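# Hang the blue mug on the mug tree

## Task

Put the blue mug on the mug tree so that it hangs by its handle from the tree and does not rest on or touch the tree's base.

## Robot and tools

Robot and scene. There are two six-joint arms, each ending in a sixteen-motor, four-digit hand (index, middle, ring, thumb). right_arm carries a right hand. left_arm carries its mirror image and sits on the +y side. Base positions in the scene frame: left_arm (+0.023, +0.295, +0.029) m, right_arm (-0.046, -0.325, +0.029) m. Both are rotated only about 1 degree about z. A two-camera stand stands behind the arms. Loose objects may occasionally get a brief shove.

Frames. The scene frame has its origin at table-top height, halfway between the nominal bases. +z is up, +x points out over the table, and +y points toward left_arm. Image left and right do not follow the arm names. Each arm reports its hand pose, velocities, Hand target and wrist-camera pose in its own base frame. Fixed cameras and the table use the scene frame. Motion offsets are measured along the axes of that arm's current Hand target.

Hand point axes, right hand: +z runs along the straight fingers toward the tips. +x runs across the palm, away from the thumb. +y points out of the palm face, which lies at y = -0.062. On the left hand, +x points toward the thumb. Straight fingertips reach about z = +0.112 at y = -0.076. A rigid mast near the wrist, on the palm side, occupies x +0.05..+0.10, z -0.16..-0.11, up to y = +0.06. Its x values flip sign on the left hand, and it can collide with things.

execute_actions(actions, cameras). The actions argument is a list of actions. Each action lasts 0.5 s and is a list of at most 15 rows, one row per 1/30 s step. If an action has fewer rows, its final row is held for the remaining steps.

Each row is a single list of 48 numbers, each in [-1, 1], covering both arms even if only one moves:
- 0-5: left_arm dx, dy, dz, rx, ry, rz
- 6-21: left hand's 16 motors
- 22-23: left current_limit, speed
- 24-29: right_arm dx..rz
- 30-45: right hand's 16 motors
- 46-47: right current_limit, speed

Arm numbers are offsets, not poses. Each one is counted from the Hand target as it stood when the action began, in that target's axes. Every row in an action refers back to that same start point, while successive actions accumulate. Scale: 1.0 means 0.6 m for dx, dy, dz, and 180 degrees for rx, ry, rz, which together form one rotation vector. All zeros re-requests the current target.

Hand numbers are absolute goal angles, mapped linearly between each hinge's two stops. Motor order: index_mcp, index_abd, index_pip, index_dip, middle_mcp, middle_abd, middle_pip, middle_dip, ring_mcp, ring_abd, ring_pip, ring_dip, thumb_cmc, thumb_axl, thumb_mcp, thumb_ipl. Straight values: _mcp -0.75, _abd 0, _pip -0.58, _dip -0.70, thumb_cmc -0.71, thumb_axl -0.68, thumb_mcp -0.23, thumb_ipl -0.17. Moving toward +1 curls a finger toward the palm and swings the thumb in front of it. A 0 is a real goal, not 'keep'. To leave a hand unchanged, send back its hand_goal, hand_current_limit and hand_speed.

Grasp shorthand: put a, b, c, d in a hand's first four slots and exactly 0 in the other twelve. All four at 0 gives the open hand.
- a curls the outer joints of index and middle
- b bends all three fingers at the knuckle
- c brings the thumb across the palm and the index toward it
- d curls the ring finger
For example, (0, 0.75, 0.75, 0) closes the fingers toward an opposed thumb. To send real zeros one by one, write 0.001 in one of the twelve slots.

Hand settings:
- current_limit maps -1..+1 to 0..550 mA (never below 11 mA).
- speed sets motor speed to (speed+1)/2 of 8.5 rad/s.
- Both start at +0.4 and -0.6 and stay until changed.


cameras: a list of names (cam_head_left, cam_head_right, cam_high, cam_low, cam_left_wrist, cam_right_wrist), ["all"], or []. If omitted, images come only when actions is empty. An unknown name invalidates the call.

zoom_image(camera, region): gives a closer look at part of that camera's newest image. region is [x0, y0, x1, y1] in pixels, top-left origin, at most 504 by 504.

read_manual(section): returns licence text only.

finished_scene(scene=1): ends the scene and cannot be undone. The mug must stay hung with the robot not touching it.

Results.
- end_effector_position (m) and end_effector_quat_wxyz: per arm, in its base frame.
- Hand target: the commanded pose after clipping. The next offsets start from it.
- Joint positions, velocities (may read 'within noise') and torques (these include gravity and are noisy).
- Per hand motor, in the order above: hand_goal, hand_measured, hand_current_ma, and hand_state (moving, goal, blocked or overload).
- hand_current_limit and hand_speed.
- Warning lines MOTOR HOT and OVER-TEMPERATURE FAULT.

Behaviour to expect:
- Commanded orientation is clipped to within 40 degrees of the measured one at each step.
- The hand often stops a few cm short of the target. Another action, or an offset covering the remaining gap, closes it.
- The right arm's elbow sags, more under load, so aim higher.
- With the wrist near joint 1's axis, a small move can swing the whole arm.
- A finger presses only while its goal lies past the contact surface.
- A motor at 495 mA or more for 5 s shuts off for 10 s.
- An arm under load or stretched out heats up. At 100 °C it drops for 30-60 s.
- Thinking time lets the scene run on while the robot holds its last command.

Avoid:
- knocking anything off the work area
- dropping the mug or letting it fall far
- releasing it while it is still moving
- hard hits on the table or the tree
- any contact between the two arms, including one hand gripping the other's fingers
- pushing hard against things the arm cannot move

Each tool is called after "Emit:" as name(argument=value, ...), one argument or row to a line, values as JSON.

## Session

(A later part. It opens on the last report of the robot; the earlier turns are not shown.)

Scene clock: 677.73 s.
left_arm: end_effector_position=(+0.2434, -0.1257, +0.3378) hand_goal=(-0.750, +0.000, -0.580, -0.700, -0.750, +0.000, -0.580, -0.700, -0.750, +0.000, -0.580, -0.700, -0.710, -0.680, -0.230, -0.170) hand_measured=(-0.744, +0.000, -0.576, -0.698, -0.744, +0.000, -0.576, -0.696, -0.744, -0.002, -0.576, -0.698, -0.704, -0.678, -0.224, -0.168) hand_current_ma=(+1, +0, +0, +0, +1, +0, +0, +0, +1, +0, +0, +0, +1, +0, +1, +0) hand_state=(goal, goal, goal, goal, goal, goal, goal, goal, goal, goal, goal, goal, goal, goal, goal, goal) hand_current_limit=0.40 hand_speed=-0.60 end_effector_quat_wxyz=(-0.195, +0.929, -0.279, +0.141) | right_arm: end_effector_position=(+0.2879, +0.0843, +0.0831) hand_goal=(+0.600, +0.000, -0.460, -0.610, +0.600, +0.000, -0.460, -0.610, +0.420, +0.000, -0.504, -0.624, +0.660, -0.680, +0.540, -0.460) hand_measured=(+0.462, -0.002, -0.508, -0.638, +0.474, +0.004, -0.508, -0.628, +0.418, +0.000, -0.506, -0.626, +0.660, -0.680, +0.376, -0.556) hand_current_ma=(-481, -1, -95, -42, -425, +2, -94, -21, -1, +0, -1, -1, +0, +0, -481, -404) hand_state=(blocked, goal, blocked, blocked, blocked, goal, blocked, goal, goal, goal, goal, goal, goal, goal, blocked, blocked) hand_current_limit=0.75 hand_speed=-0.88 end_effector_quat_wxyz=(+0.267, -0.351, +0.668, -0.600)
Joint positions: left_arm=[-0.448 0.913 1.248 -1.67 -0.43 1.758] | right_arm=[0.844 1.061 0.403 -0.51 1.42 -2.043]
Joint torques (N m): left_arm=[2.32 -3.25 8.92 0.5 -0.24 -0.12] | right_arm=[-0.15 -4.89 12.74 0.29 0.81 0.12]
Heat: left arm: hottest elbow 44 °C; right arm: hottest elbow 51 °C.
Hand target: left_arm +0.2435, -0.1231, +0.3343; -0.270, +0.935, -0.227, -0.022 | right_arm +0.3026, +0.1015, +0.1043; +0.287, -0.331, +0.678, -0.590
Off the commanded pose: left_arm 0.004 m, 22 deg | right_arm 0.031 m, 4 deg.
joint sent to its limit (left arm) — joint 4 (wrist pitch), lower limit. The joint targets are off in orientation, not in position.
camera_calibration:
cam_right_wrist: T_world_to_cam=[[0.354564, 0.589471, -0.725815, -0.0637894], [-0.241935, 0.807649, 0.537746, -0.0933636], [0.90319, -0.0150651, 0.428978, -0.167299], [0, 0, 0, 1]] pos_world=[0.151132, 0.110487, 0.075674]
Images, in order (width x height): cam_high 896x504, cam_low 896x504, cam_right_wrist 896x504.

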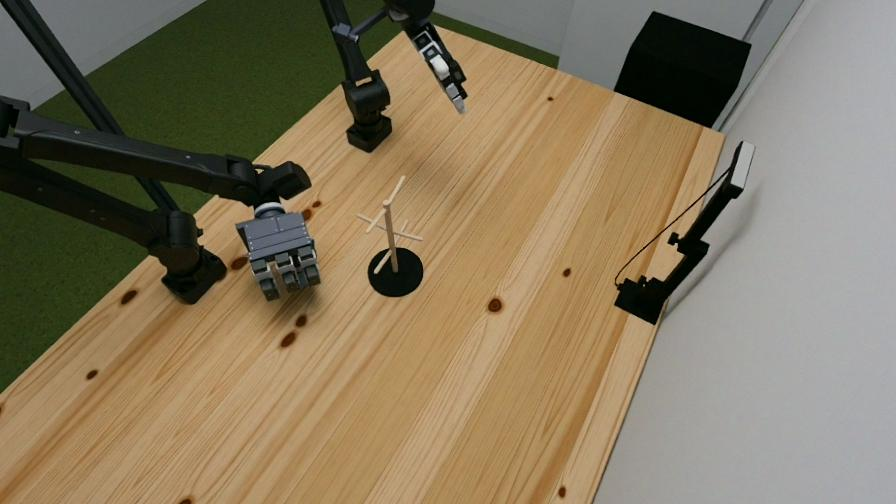

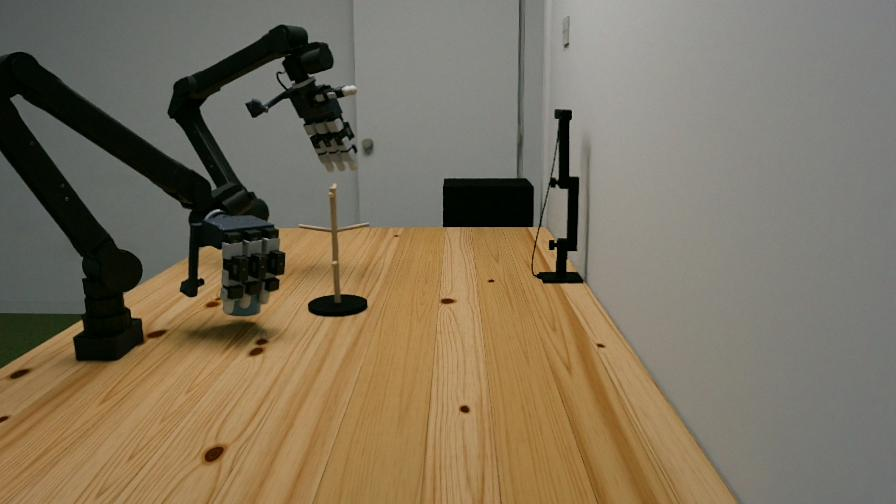

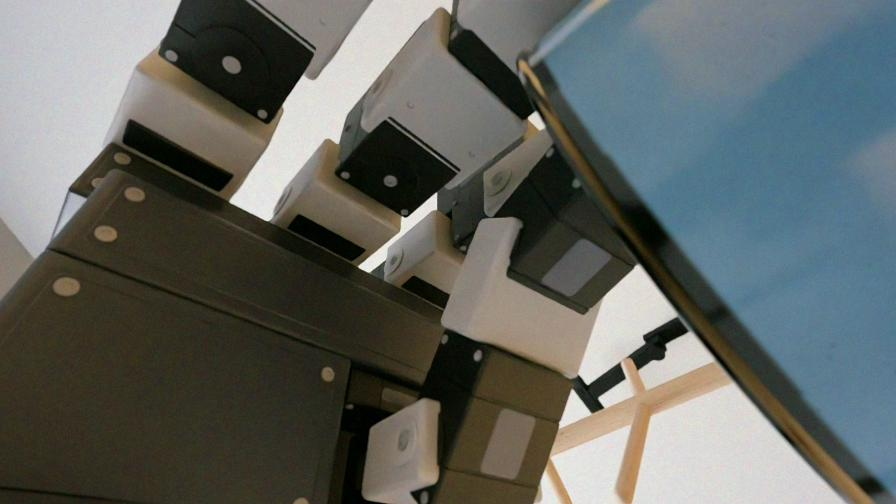

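Emit:
execute_actions(
  actions=[
    [[0,0,0,0,0,0,0,0,0,0,0,0,0,0,0,0,0,0,0,0,0,0,0.4,-0.6,0.015,-0.0579,-0.007,0,0,0,0.6,0,-0.46,-0.61,0.6,0,-0.46,-0.61,0.42,0,-0.504,-0.623,0.66,-0.68,0.54,-0.46,0.75,-0.88]],
    [[0,0,0,0,0,0,0,0,0,0,0,0,0,0,0,0,0,0,0,0,0,0,0.4,-0.6,0.015,-0.0579,-0.007,0,0,0,0.6,0,-0.46,-0.61,0.6,0,-0.46,-0.61,0.42,0,-0.504,-0.623,0.66,-0.68,0.54,-0.46,0.75,-0.88]],
    [[0,0,0,0,0,0,0,0,0,0,0,0,0,0,0,0,0,0,0,0,0,0,0.4,-0.6,0.015,-0.0579,-0.007,0,0,0,0.6,0,-0.46,-0.61,0.6,0,-0.46,-0.61,0.42,0,-0.504,-0.623,0.66,-0.68,0.54,-0.46,0.75,-0.88]],
    [[0,0,0,0,0,0,0,0,0,0,0,0,0,0,0,0,0,0,0,0,0,0,0.4,-0.6,0.015,-0.0579,-0.007,0,0,0,0.6,0,-0.46,-0.61,0.6,0,-0.46,-0.61,0.42,0,-0.504,-0.623,0.66,-0.68,0.54,-0.46,0.75,-0.88]],
  ],
  cameras=["cam_right_wrist","cam_low"],
)

Emit:
zoom_image(
  camera="cam_low",
  region=[130, 100, 330, 300],
)

Scene clock: 721.03 s.
left_arm: end_effector_position=(+0.2434, -0.1257, +0.3378) hand_goal=(-0.750, +0.000, -0.580, -0.700, -0.750, +0.000, -0.580, -0.700, -0.750, +0.000, -0.580, -0.700, -0.710, -0.680, -0.230, -0.170) hand_measured=(-0.744, +0.000, -0.576, -0.698, -0.744, +0.000, -0.576, -0.696, -0.744, -0.002, -0.576, -0.698, -0.704, -0.678, -0.224, -0.168) hand_current_ma=(+1, +0, +0, +0, +1, +0, +0, +0, +1, +0, +0, +0, +1, +0, +1, +0) hand_state=(goal, goal, goal, goal, goal, goal, goal, goal, goal, goal, goal, goal, goal, goal, goal, goal) hand_current_limit=0.40 hand_speed=-0.60 end_effector_quat_wxyz=(-0.195, +0.929, -0.279, +0.141) | right_arm: end_effector_position=(+0.2746, +0.0652, +0.2163) hand_goal=(+0.600, +0.000, -0.460, -0.610, +0.600, +0.000, -0.460, -0.610, +0.420, +0.000, -0.504, -0.624, +0.660, -0.680, +0.540, -0.460) hand_measured=(+0.462, -0.002, -0.510, -0.640, +0.474, +0.004, -0.508, -0.628, +0.418, +0.000, -0.506, -0.626, +0.660, -0.680, +0.376, -0.556) hand_current_ma=(-480, -1, -100, -45, -419, +2, -94, -21, -1, +0, -1, -1, +0, +0, -481, -404) hand_state=(blocked, goal, blocked, blocked, blocked, goal, blocked, goal, goal, goal, goal, goal, goal, goal, blocked, blocked) hand_current_limit=0.75 hand_speed=-0.88 end_effector_quat_wxyz=(+0.270, -0.347, +0.670, -0.598)
Joint positions: left_arm=[-0.448 0.913 1.248 -1.67 -0.43 1.758] | right_arm=[0.831 0.752 0.628 -0.981 1.415 -2.095]
Joint torques (N m): left_arm=[2.32 -3.25 8.94 0.47 -0.24 -0.12] | right_arm=[-0.5 -2.78 15.23 0.36 0.76 -0.06]
Heat: left arm: hottest elbow 44 °C; right arm: hottest elbow 57 °C.
Hand target: left_arm +0.2435, -0.1231, +0.3343; -0.270, +0.935, -0.227, -0.022 | right_arm +0.2827, +0.0716, +0.2443; +0.287, -0.331, +0.678, -0.590
Off the commanded pose: left_arm 0.004 m, 22 deg | right_arm 0.030 m, 3 deg.
joint sent to its limit (left arm) — joint 4 (wrist pitch), lower limit. The joint targets are off in orientation, not in position.
joint sent to its limit (right arm) — joint 6 (wrist roll), lower limit. The joint targets still meet the commanded pose.
camera_calibration:
cam_right_wrist: T_world_to_cam=[[0.362416, 0.594864, -0.71749, 0.0445592], [-0.24268, 0.803501, 0.543593, -0.153663], [0.899867, -0.0228866, 0.435563, -0.212786], [0, 0, 0, 1]] pos_world=[0.13804, 0.0920916, 0.208183]
Images, in order (width x height): cam_low 896x504, cam_right_wrist 896x504.

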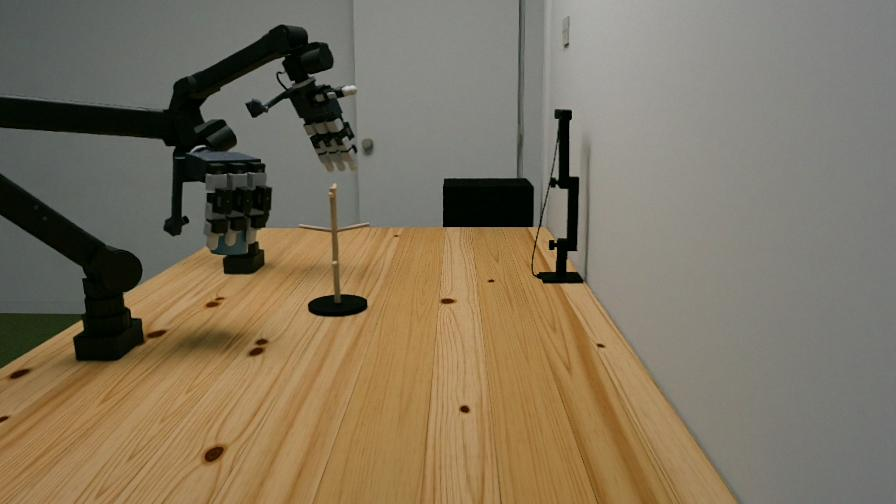

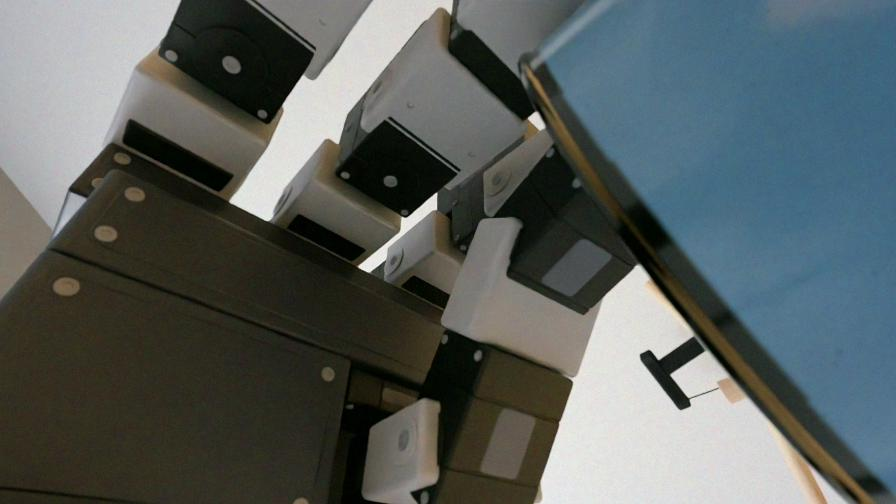

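Scaled by 2.520 from the camera's 896x504 image, which has a finer 1280x720 frame.

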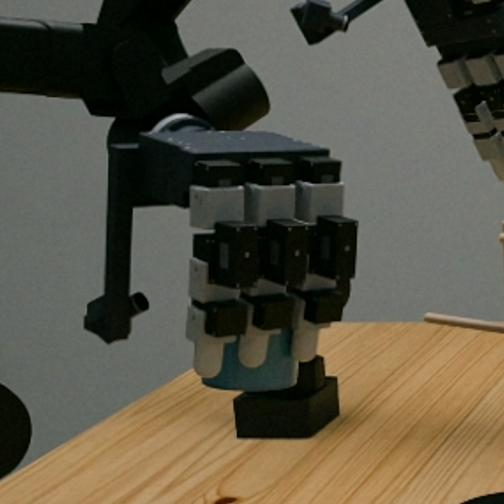

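Emit:
execute_actions(
  actions=[
    [[0,0,0,0,0,0,0,0,0,0,0,0,0,0,0,0,0,0,0,0,0,0,0.4,-0.6,-0.0424,0.0353,-0.0474,-0.0547,0.0127,0.0391,0.6,0,-0.46,-0.61,0.6,0,-0.46,-0.61,0.42,0,-0.504,-0.623,0.66,-0.68,0.54,-0.46,0.75,-0.88]],
    [[0,0,0,0,0,0,0,0,0,0,0,0,0,0,0,0,0,0,0,0,0,0,0.4,-0.6,-0.0424,0.0353,-0.0474,-0.0547,0.0127,0.0391,0.6,0,-0.46,-0.61,0.6,0,-0.46,-0.61,0.42,0,-0.504,-0.623,0.66,-0.68,0.54,-0.46,0.75,-0.88]],
    [[0,0,0,0,0,0,0,0,0,0,0,0,0,0,0,0,0,0,0,0,0,0,0.4,-0.6,0,0,0,-0.0547,0.0127,0.0391,0.6,0,-0.46,-0.61,0.6,0,-0.46,-0.61,0.42,0,-0.504,-0.623,0.66,-0.68,0.54,-0.46,0.75,-0.88]],
    [[0,0,0,0,0,0,0,0,0,0,0,0,0,0,0,0,0,0,0,0,0,0,0.4,-0.6,0,0,0,-0.0547,0.0127,0.0391,0.6,0,-0.46,-0.61,0.6,0,-0.46,-0.61,0.42,0,-0.504,-0.623,0.66,-0.68,0.54,-0.46,0.75,-0.88]],
  ],
  cameras=["cam_high","cam_low"],
)

Scene clock: 736.23 s.
left_arm: end_effector_position=(+0.2434, -0.1257, +0.3378) hand_goal=(-0.750, +0.000, -0.580, -0.700, -0.750, +0.000, -0.580, -0.700, -0.750, +0.000, -0.580, -0.700, -0.710, -0.680, -0.230, -0.170) hand_measured=(-0.744, +0.000, -0.576, -0.698, -0.744, +0.000, -0.576, -0.696, -0.744, -0.002, -0.576, -0.698, -0.704, -0.678, -0.224, -0.168) hand_current_ma=(+1, +0, +0, +0, +1, +0, +0, +0, +1, +0, +0, +0, +1, +0, +1, +0) hand_state=(goal, goal, goal, goal, goal, goal, goal, goal, goal, goal, goal, goal, goal, goal, goal, goal) hand_current_limit=0.40 hand_speed=-0.60 end_effector_quat_wxyz=(-0.195, +0.929, -0.279, +0.141) | right_arm: end_effector_position=(+0.2521, +0.1439, +0.1938) hand_goal=(+0.600, +0.000, -0.460, -0.610, +0.600, +0.000, -0.460, -0.610, +0.420, +0.000, -0.504, -0.624, +0.660, -0.680, +0.540, -0.460) hand_measured=(+0.462, -0.002, -0.510, -0.640, +0.474, +0.004, -0.508, -0.628, +0.416, +0.000, -0.506, -0.626, +0.660, -0.680, +0.376, -0.556) hand_current_ma=(-480, -1, -100, -45, -419, +2, -94, -21, -3, +0, -1, -1, +0, +0, -481, -398) hand_state=(blocked, goal, blocked, blocked, blocked, goal, blocked, goal, goal, goal, goal, goal, goal, goal, blocked, blocked) hand_current_limit=0.75 hand_speed=-0.88 end_effector_quat_wxyz=(+0.213, -0.205, +0.912, -0.285)
Joint positions: left_arm=[-0.448 0.913 1.248 -1.67 -0.43 1.758] | right_arm=[0.712 0.869 0.813 -1.382 0.717 -1.351]
Joint torques (N m): left_arm=[2.32 -3.37 8.94 0.47 -0.24 -0.12] | right_arm=[-0.91 -4.07 13.9 1.18 0.15 0.07]
Heat: left arm: hottest elbow 44 °C; right arm: hottest elbow 59 °C.
Hand target: left_arm +0.2435, -0.1231, +0.3343; -0.270, +0.935, -0.227, -0.022 | right_arm +0.2664, +0.1530, +0.2187; +0.239, -0.190, +0.914, -0.268
Off the commanded pose: left_arm 0.004 m, 22 deg | right_arm 0.030 m, 4 deg.
joint sent to its limit (left arm) — joint 4 (wrist pitch), lower limit. The joint targets are off in orientation, not in position.
Images, in order (width x height): cam_high 896x504, cam_low 896x504.

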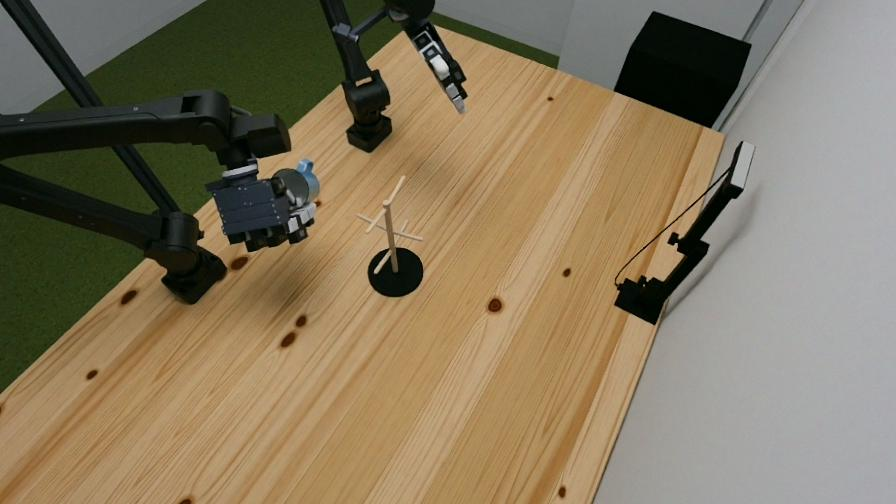

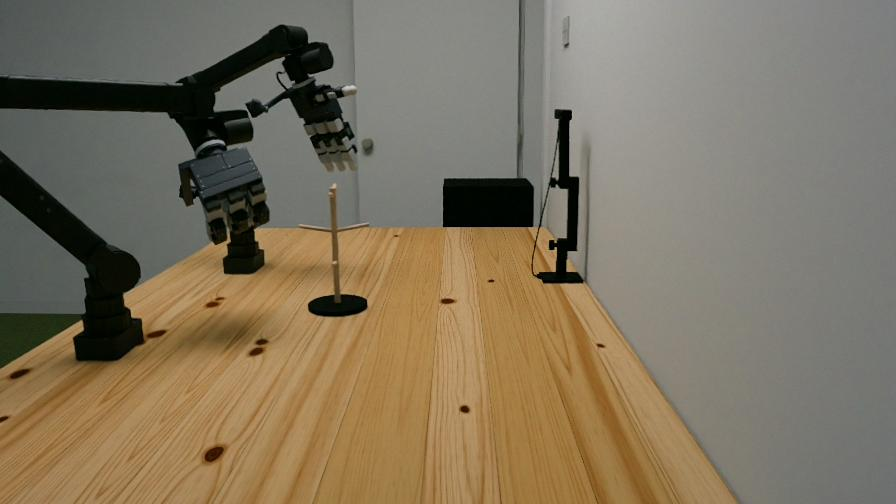

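Good; continue the rotation.

Emit:
execute_actions(
  actions=[
    [[0,0,0,0,0,0,0,0,0,0,0,0,0,0,0,0,0,0,0,0,0,0,0.4,-0.6,0,0,0,-0.0547,0.0127,0.0391,0.6,0,-0.46,-0.61,0.6,0,-0.46,-0.61,0.42,0,-0.504,-0.623,0.66,-0.68,0.54,-0.46,0.75,-0.88]],
    [[0,0,0,0,0,0,0,0,0,0,0,0,0,0,0,0,0,0,0,0,0,0,0.4,-0.6,0,0,0,-0.0547,0.0127,0.0391,0.6,0,-0.46,-0.61,0.6,0,-0.46,-0.61,0.42,0,-0.504,-0.623,0.66,-0.68,0.54,-0.46,0.75,-0.88]],
    [[0,0,0,0,0,0,0,0,0,0,0,0,0,0,0,0,0,0,0,0,0,0,0.4,-0.6,0,0,0,-0.0547,0.0127,0.0391,0.6,0,-0.46,-0.61,0.6,0,-0.46,-0.61,0.42,0,-0.504,-0.623,0.66,-0.68,0.54,-0.46,0.75,-0.88]],
  ],
  cameras=["cam_head_left","cam_head_right","cam_high","cam_low"],
)

Emit:
zoom_image(
  camera="cam_high",
  region=[200, 80, 420, 300],
)

Emit:
zoom_image(
  camera="cam_head_left",
  region=[430, 240, 610, 420],
)

Emit:
zoom_image(
  camera="cam_head_right",
  region=[430, 240, 610, 420],
)

Emit:
zoom_image(
  camera="cam_low",
  region=[160, 90, 380, 310],
)

Scene clock: 743.53 s.
left_arm: end_effector_position=(+0.2434, -0.1257, +0.3378) hand_goal=(-0.750, +0.000, -0.580, -0.700, -0.750, +0.000, -0.580, -0.700, -0.750, +0.000, -0.580, -0.700, -0.710, -0.680, -0.230, -0.170) hand_measured=(-0.744, +0.000, -0.576, -0.698, -0.744, +0.000, -0.576, -0.696, -0.744, -0.002, -0.576, -0.698, -0.704, -0.678, -0.224, -0.168) hand_current_ma=(+1, +0, +0, +0, +1, +0, +0, +0, +1, +0, +0, +0, +1, +0, +1, +0) hand_state=(goal, goal, goal, goal, goal, goal, goal, goal, goal, goal, goal, goal, goal, goal, goal, goal) hand_current_limit=0.40 hand_speed=-0.60 end_effector_quat_wxyz=(-0.195, +0.929, -0.279, +0.141) | right_arm: end_effector_position=(+0.2604, +0.1526, +0.2090) hand_goal=(+0.600, +0.000, -0.460, -0.610, +0.600, +0.000, -0.460, -0.610, +0.420, +0.000, -0.504, -0.624, +0.660, -0.680, +0.540, -0.460) hand_measured=(+0.464, -0.002, -0.510, -0.640, +0.474, +0.006, -0.508, -0.628, +0.412, +0.000, -0.506, -0.626, +0.660, -0.680, +0.376, -0.554) hand_current_ma=(-473, -1, -100, -45, -419, +3, -94, -21, -7, +0, -1, -1, +0, +0, -481, -393) hand_state=(blocked, goal, blocked, blocked, blocked, goal, blocked, goal, goal, goal, goal, goal, goal, goal, blocked, blocked) hand_current_limit=0.75 hand_speed=-0.88 end_effector_quat_wxyz=(+0.155, -0.061, +0.986, +0.001)
Joint positions: left_arm=[-0.448 0.913 1.248 -1.67 -0.43 1.758] | right_arm=[0.307 0.785 0.767 -1.251 0.072 -1.398]
Joint torques (N m): left_arm=[2.32 -3.25 8.92 0.47 -0.24 -0.11] | right_arm=[-0.56 -3.37 10.8 1.61 -0.78 0.07]
Heat: left arm: hottest elbow 44 °C; right arm: hottest elbow 60 °C.
Hand target: left_arm +0.2435, -0.1231, +0.3343; -0.270, +0.935, -0.227, -0.022 | right_arm +0.2664, +0.1530, +0.2187; +0.173, -0.059, +0.983, +0.010
Off the commanded pose: left_arm 0.004 m, 22 deg | right_arm 0.011 m, 2 deg.
joint sent to its limit (left arm) — joint 4 (wrist pitch), lower limit. The joint targets are off in orientation, not in position.
Images, in order (width x height): cam_head_left 896x504, cam_head_right 896x504, cam_high 896x504, cam_low 896x504.

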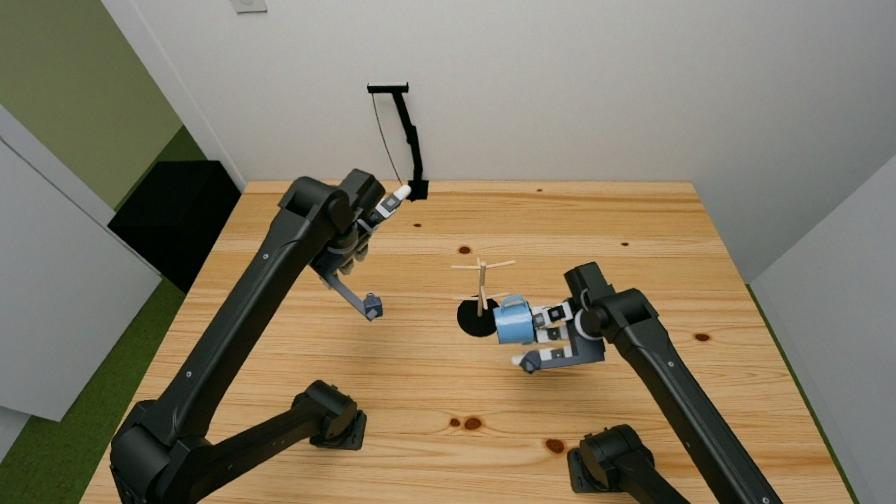

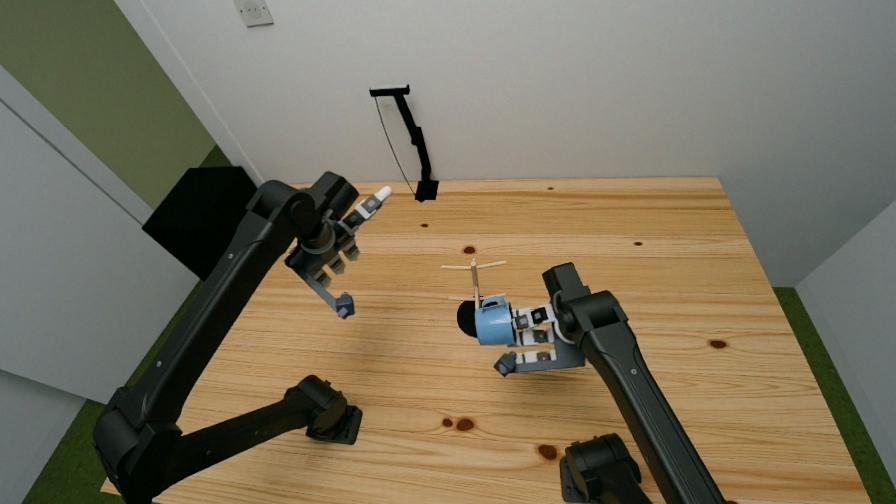

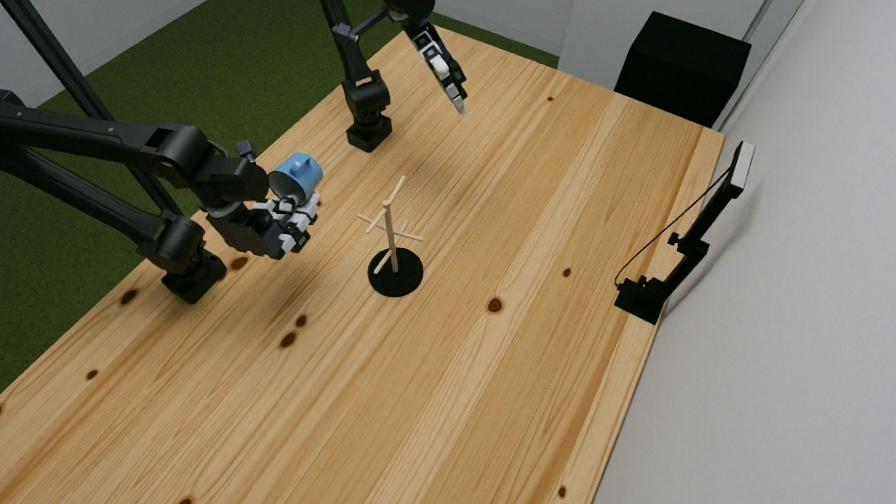

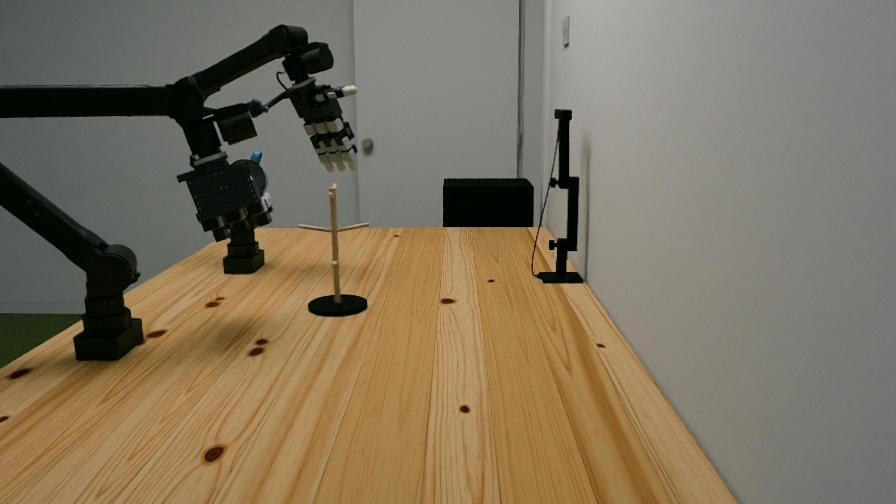

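Scaled by 2.291 from the camera's 896x504 image, which has a finer 1280x720 frame.

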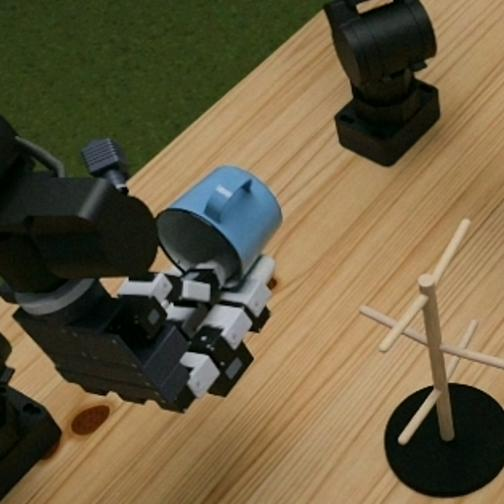

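Scaled by 2.800 from the camera's 896x504 image, which has a finer 1280x720 frame.

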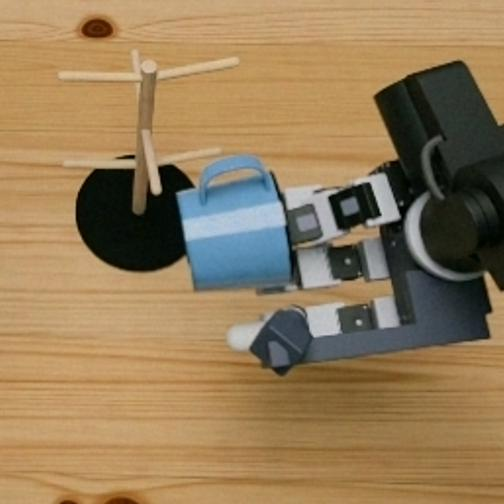

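Scaled by 2.800 from the camera's 896x504 image, which has a finer 1280x720 frame.

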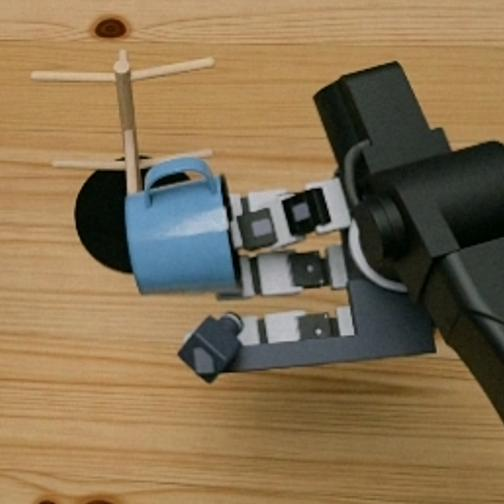

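Scaled by 2.291 from the camera's 896x504 image, which has a finer 1280x720 frame.

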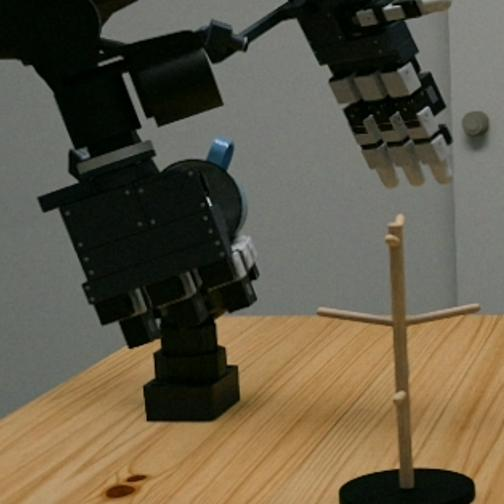

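Emit:
zoom_image(
  camera="cam_head_left",
  region=[485, 285, 555, 355],
)

Emit:
zoom_image(
  camera="cam_head_right",
  region=[465, 285, 535, 355],
)

Emit:
zoom_image(
  camera="cam_high",
  region=[260, 140, 340, 220],
)

Emit:
zoom_image(
  camera="cam_low",
  region=[220, 135, 290, 205],
)

Scaled by 7.200 from the camera's 896x504 image, which has a finer 1280x720 frame.

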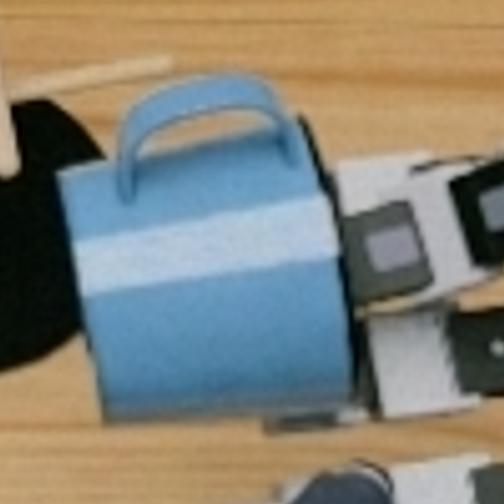

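Scaled by 7.200 from the camera's 896x504 image, which has a finer 1280x720 frame.

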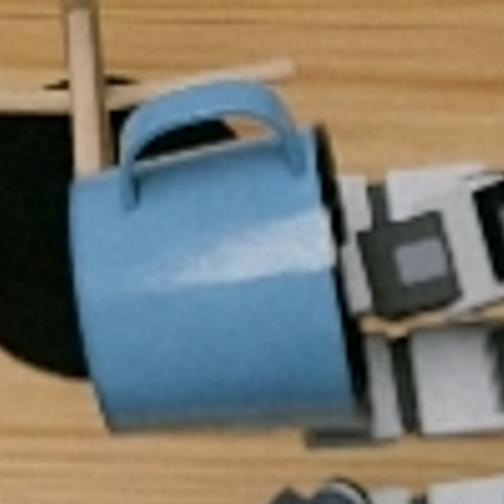

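Scaled by 6.300 from the camera's 896x504 image, which has a finer 1280x720 frame.

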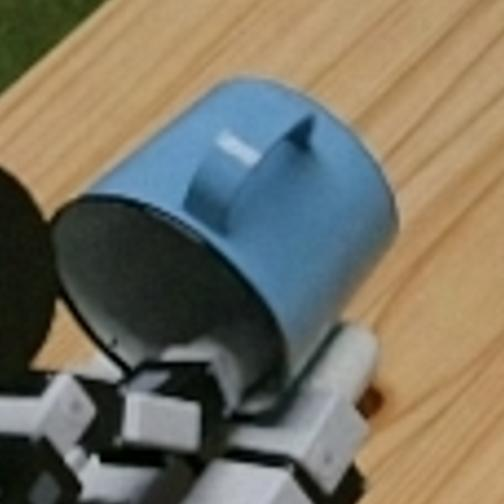

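Scaled by 7.200 from the camera's 896x504 image, which has a finer 1280x720 frame.

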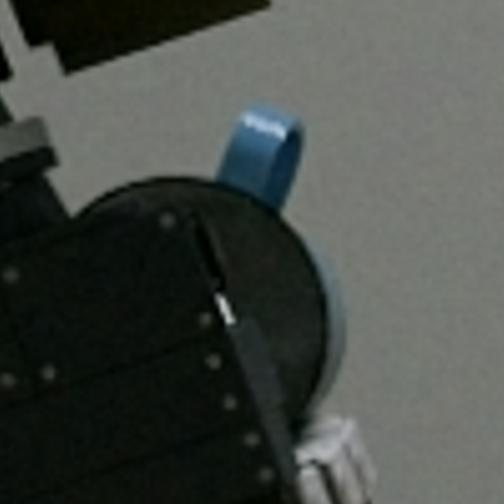

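Emit:
execute_actions(
  actions=[
    [[0,0,0,0,0,0,0,0,0,0,0,0,0,0,0,0,0,0,0,0,0,0,0.4,-0.6,0.0203,0.0159,0.0573,0,-0.0139,0,0.6,0,-0.46,-0.61,0.6,0,-0.46,-0.61,0.42,0,-0.504,-0.623,0.66,-0.68,0.54,-0.46,0.75,-0.88]],
    [[0,0,0,0,0,0,0,0,0,0,0,0,0,0,0,0,0,0,0,0,0,0,0.4,-0.6,0.0203,0.0159,0.0573,0,-0.0139,0,0.6,0,-0.46,-0.61,0.6,0,-0.46,-0.61,0.42,0,-0.504,-0.623,0.66,-0.68,0.54,-0.46,0.75,-0.88]],
    [[0,0,0,0,0,0,0,0,0,0,0,0,0,0,0,0,0,0,0,0,0,0,0.4,-0.6,0.0203,0.0159,0.0573,0,-0.0139,0,0.6,0,-0.46,-0.61,0.6,0,-0.46,-0.61,0.42,0,-0.504,-0.623,0.66,-0.68,0.54,-0.46,0.75,-0.88]],
    [[0,0,0,0,0,0,0,0,0,0,0,0,0,0,0,0,0,0,0,0,0,0,0.4,-0.6,0.0203,0.0159,0.0573,0,-0.0139,0,0.6,0,-0.46,-0.61,0.6,0,-0.46,-0.61,0.42,0,-0.504,-0.623,0.66,-0.68,0.54,-0.46,0.75,-0.88]],
  ],
  cameras=["cam_head_left","cam_head_right","cam_high","cam_low"],
)

Emit:
zoom_image(
  camera="cam_low",
  region=[200, 180, 340, 320],
)

Emit:
zoom_image(
  camera="cam_head_left",
  region=[450, 260, 560, 370],
)

Emit:
zoom_image(
  camera="cam_head_right",
  region=[440, 260, 550, 370],
)

Emit:
zoom_image(
  camera="cam_high",
  region=[270, 150, 430, 310],
)

Scene clock: 804.33 s.
left_arm: end_effector_position=(+0.2434, -0.1257, +0.3378) hand_goal=(-0.750, +0.000, -0.580, -0.700, -0.750, +0.000, -0.580, -0.700, -0.750, +0.000, -0.580, -0.700, -0.710, -0.680, -0.230, -0.170) hand_measured=(-0.744, +0.000, -0.576, -0.698, -0.744, +0.000, -0.576, -0.696, -0.744, -0.002, -0.576, -0.698, -0.704, -0.678, -0.224, -0.168) hand_current_ma=(+1, +0, +0, +0, +1, +0, +0, +0, +1, +0, +0, +0, +1, +0, +1, +0) hand_state=(goal, goal, goal, goal, goal, goal, goal, goal, goal, goal, goal, goal, goal, goal, goal, goal) hand_current_limit=0.40 hand_speed=-0.60 end_effector_quat_wxyz=(-0.195, +0.929, -0.279, +0.141) | right_arm: end_effector_position=(+0.2622, +0.1833, +0.0633) hand_goal=(+0.600, +0.000, -0.460, -0.610, +0.600, +0.000, -0.460, -0.610, +0.420, +0.000, -0.504, -0.624, +0.660, -0.680, +0.540, -0.460) hand_measured=(+0.464, +0.000, -0.510, -0.640, +0.474, +0.006, -0.508, -0.628, +0.412, +0.000, -0.506, -0.626, +0.660, -0.680, +0.376, -0.554) hand_current_ma=(-471, +0, -100, -45, -419, +4, -94, -21, -7, +0, -1, -1, +0, +0, -481, -393) hand_state=(blocked, goal, blocked, blocked, blocked, goal, blocked, goal, goal, goal, goal, goal, goal, goal, blocked, blocked) hand_current_limit=0.75 hand_speed=-0.88 end_effector_quat_wxyz=(+0.241, -0.068, +0.968, +0.004)
Joint positions: left_arm=[-0.448 0.913 1.248 -1.67 -0.43 1.758] | right_arm=[0.479 0.872 0.353 -0.597 0.181 -1.274]
Joint torques (N m): left_arm=[2.26 -3.31 8.94 0.47 -0.24 -0.11] | right_arm=[1.14 -2.73 10.56 2.15 -0.12 0.57]
Heat: left arm: hottest elbow 45 °C; right arm: hottest elbow 55 °C.
Hand target: left_arm +0.2435, -0.1231, +0.3343; -0.270, +0.935, -0.227, -0.022 | right_arm +0.2725, +0.1919, +0.0733; +0.258, -0.058, +0.964, +0.015
Off the commanded pose: left_arm 0.004 m, 22 deg | right_arm 0.017 m, 3 deg.
joint sent to its limit (left arm) — joint 4 (wrist pitch), lower limit. The joint targets are off in orientation, not in position.
Images, in order (width x height): cam_head_left 896x504, cam_head_right 896x504, cam_high 896x504, cam_low 896x504.

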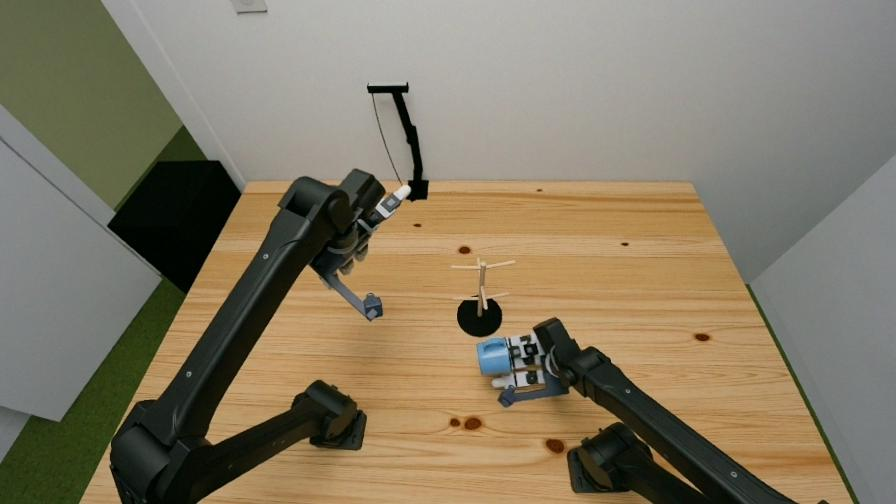

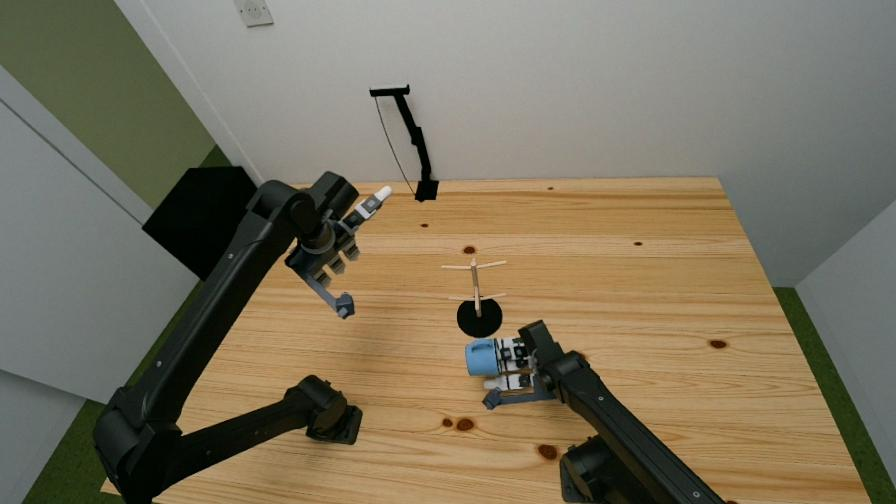

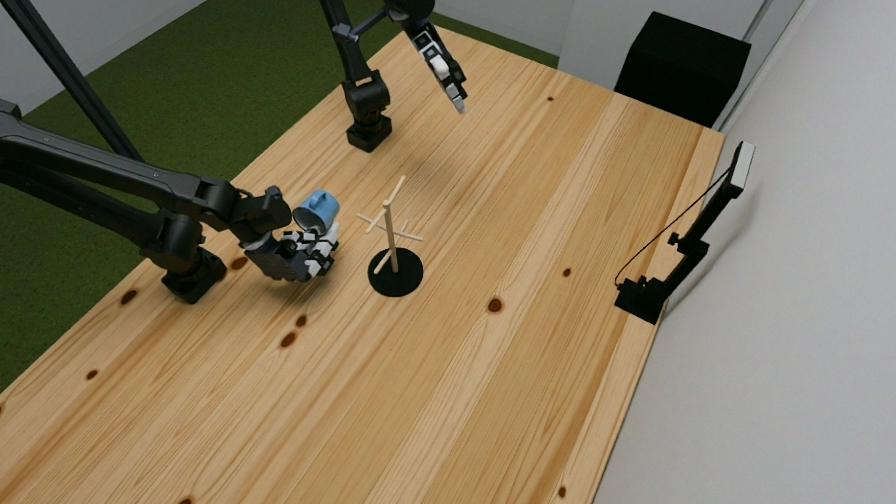

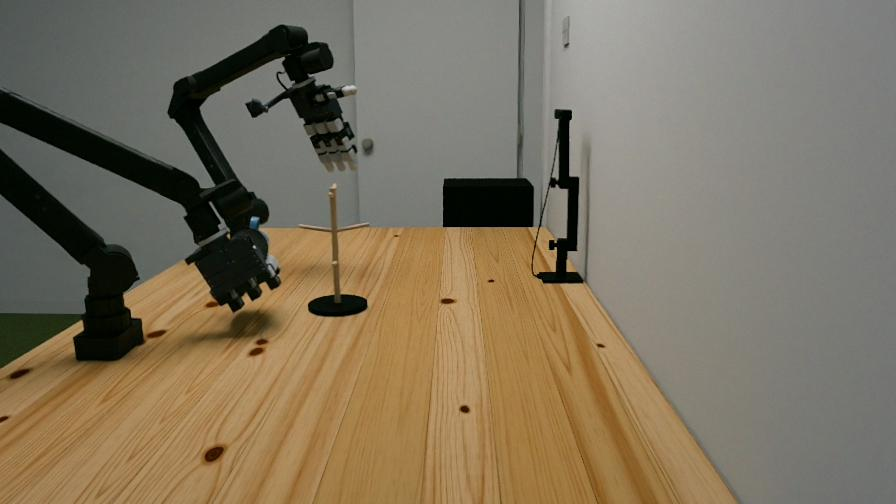

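Scaled by 3.600 from the camera's 896x504 image, which has a finer 1280x720 frame.

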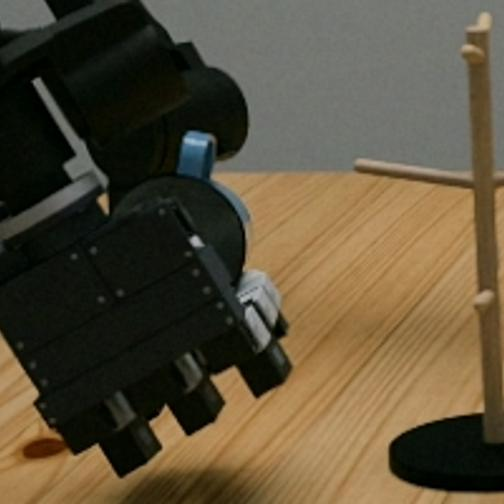

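Scaled by 4.582 from the camera's 896x504 image, which has a finer 1280x720 frame.

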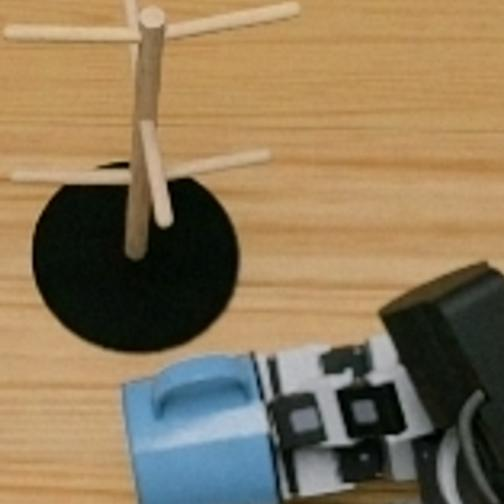

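Scaled by 4.582 from the camera's 896x504 image, which has a finer 1280x720 frame.

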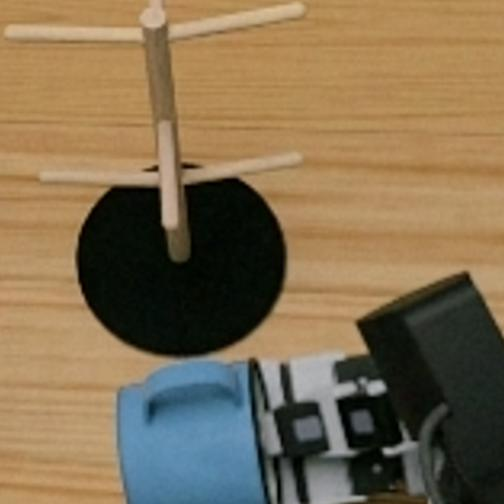

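Scaled by 3.150 from the camera's 896x504 image, which has a finer 1280x720 frame.

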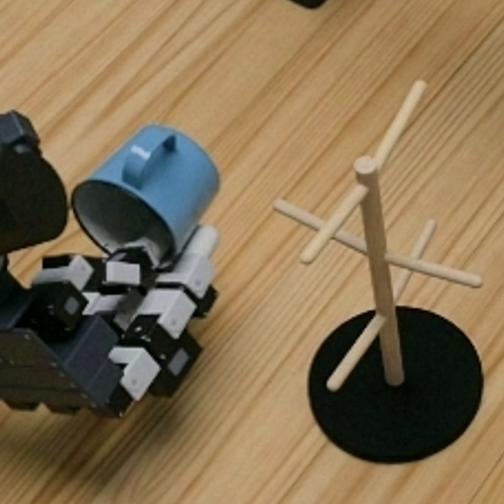

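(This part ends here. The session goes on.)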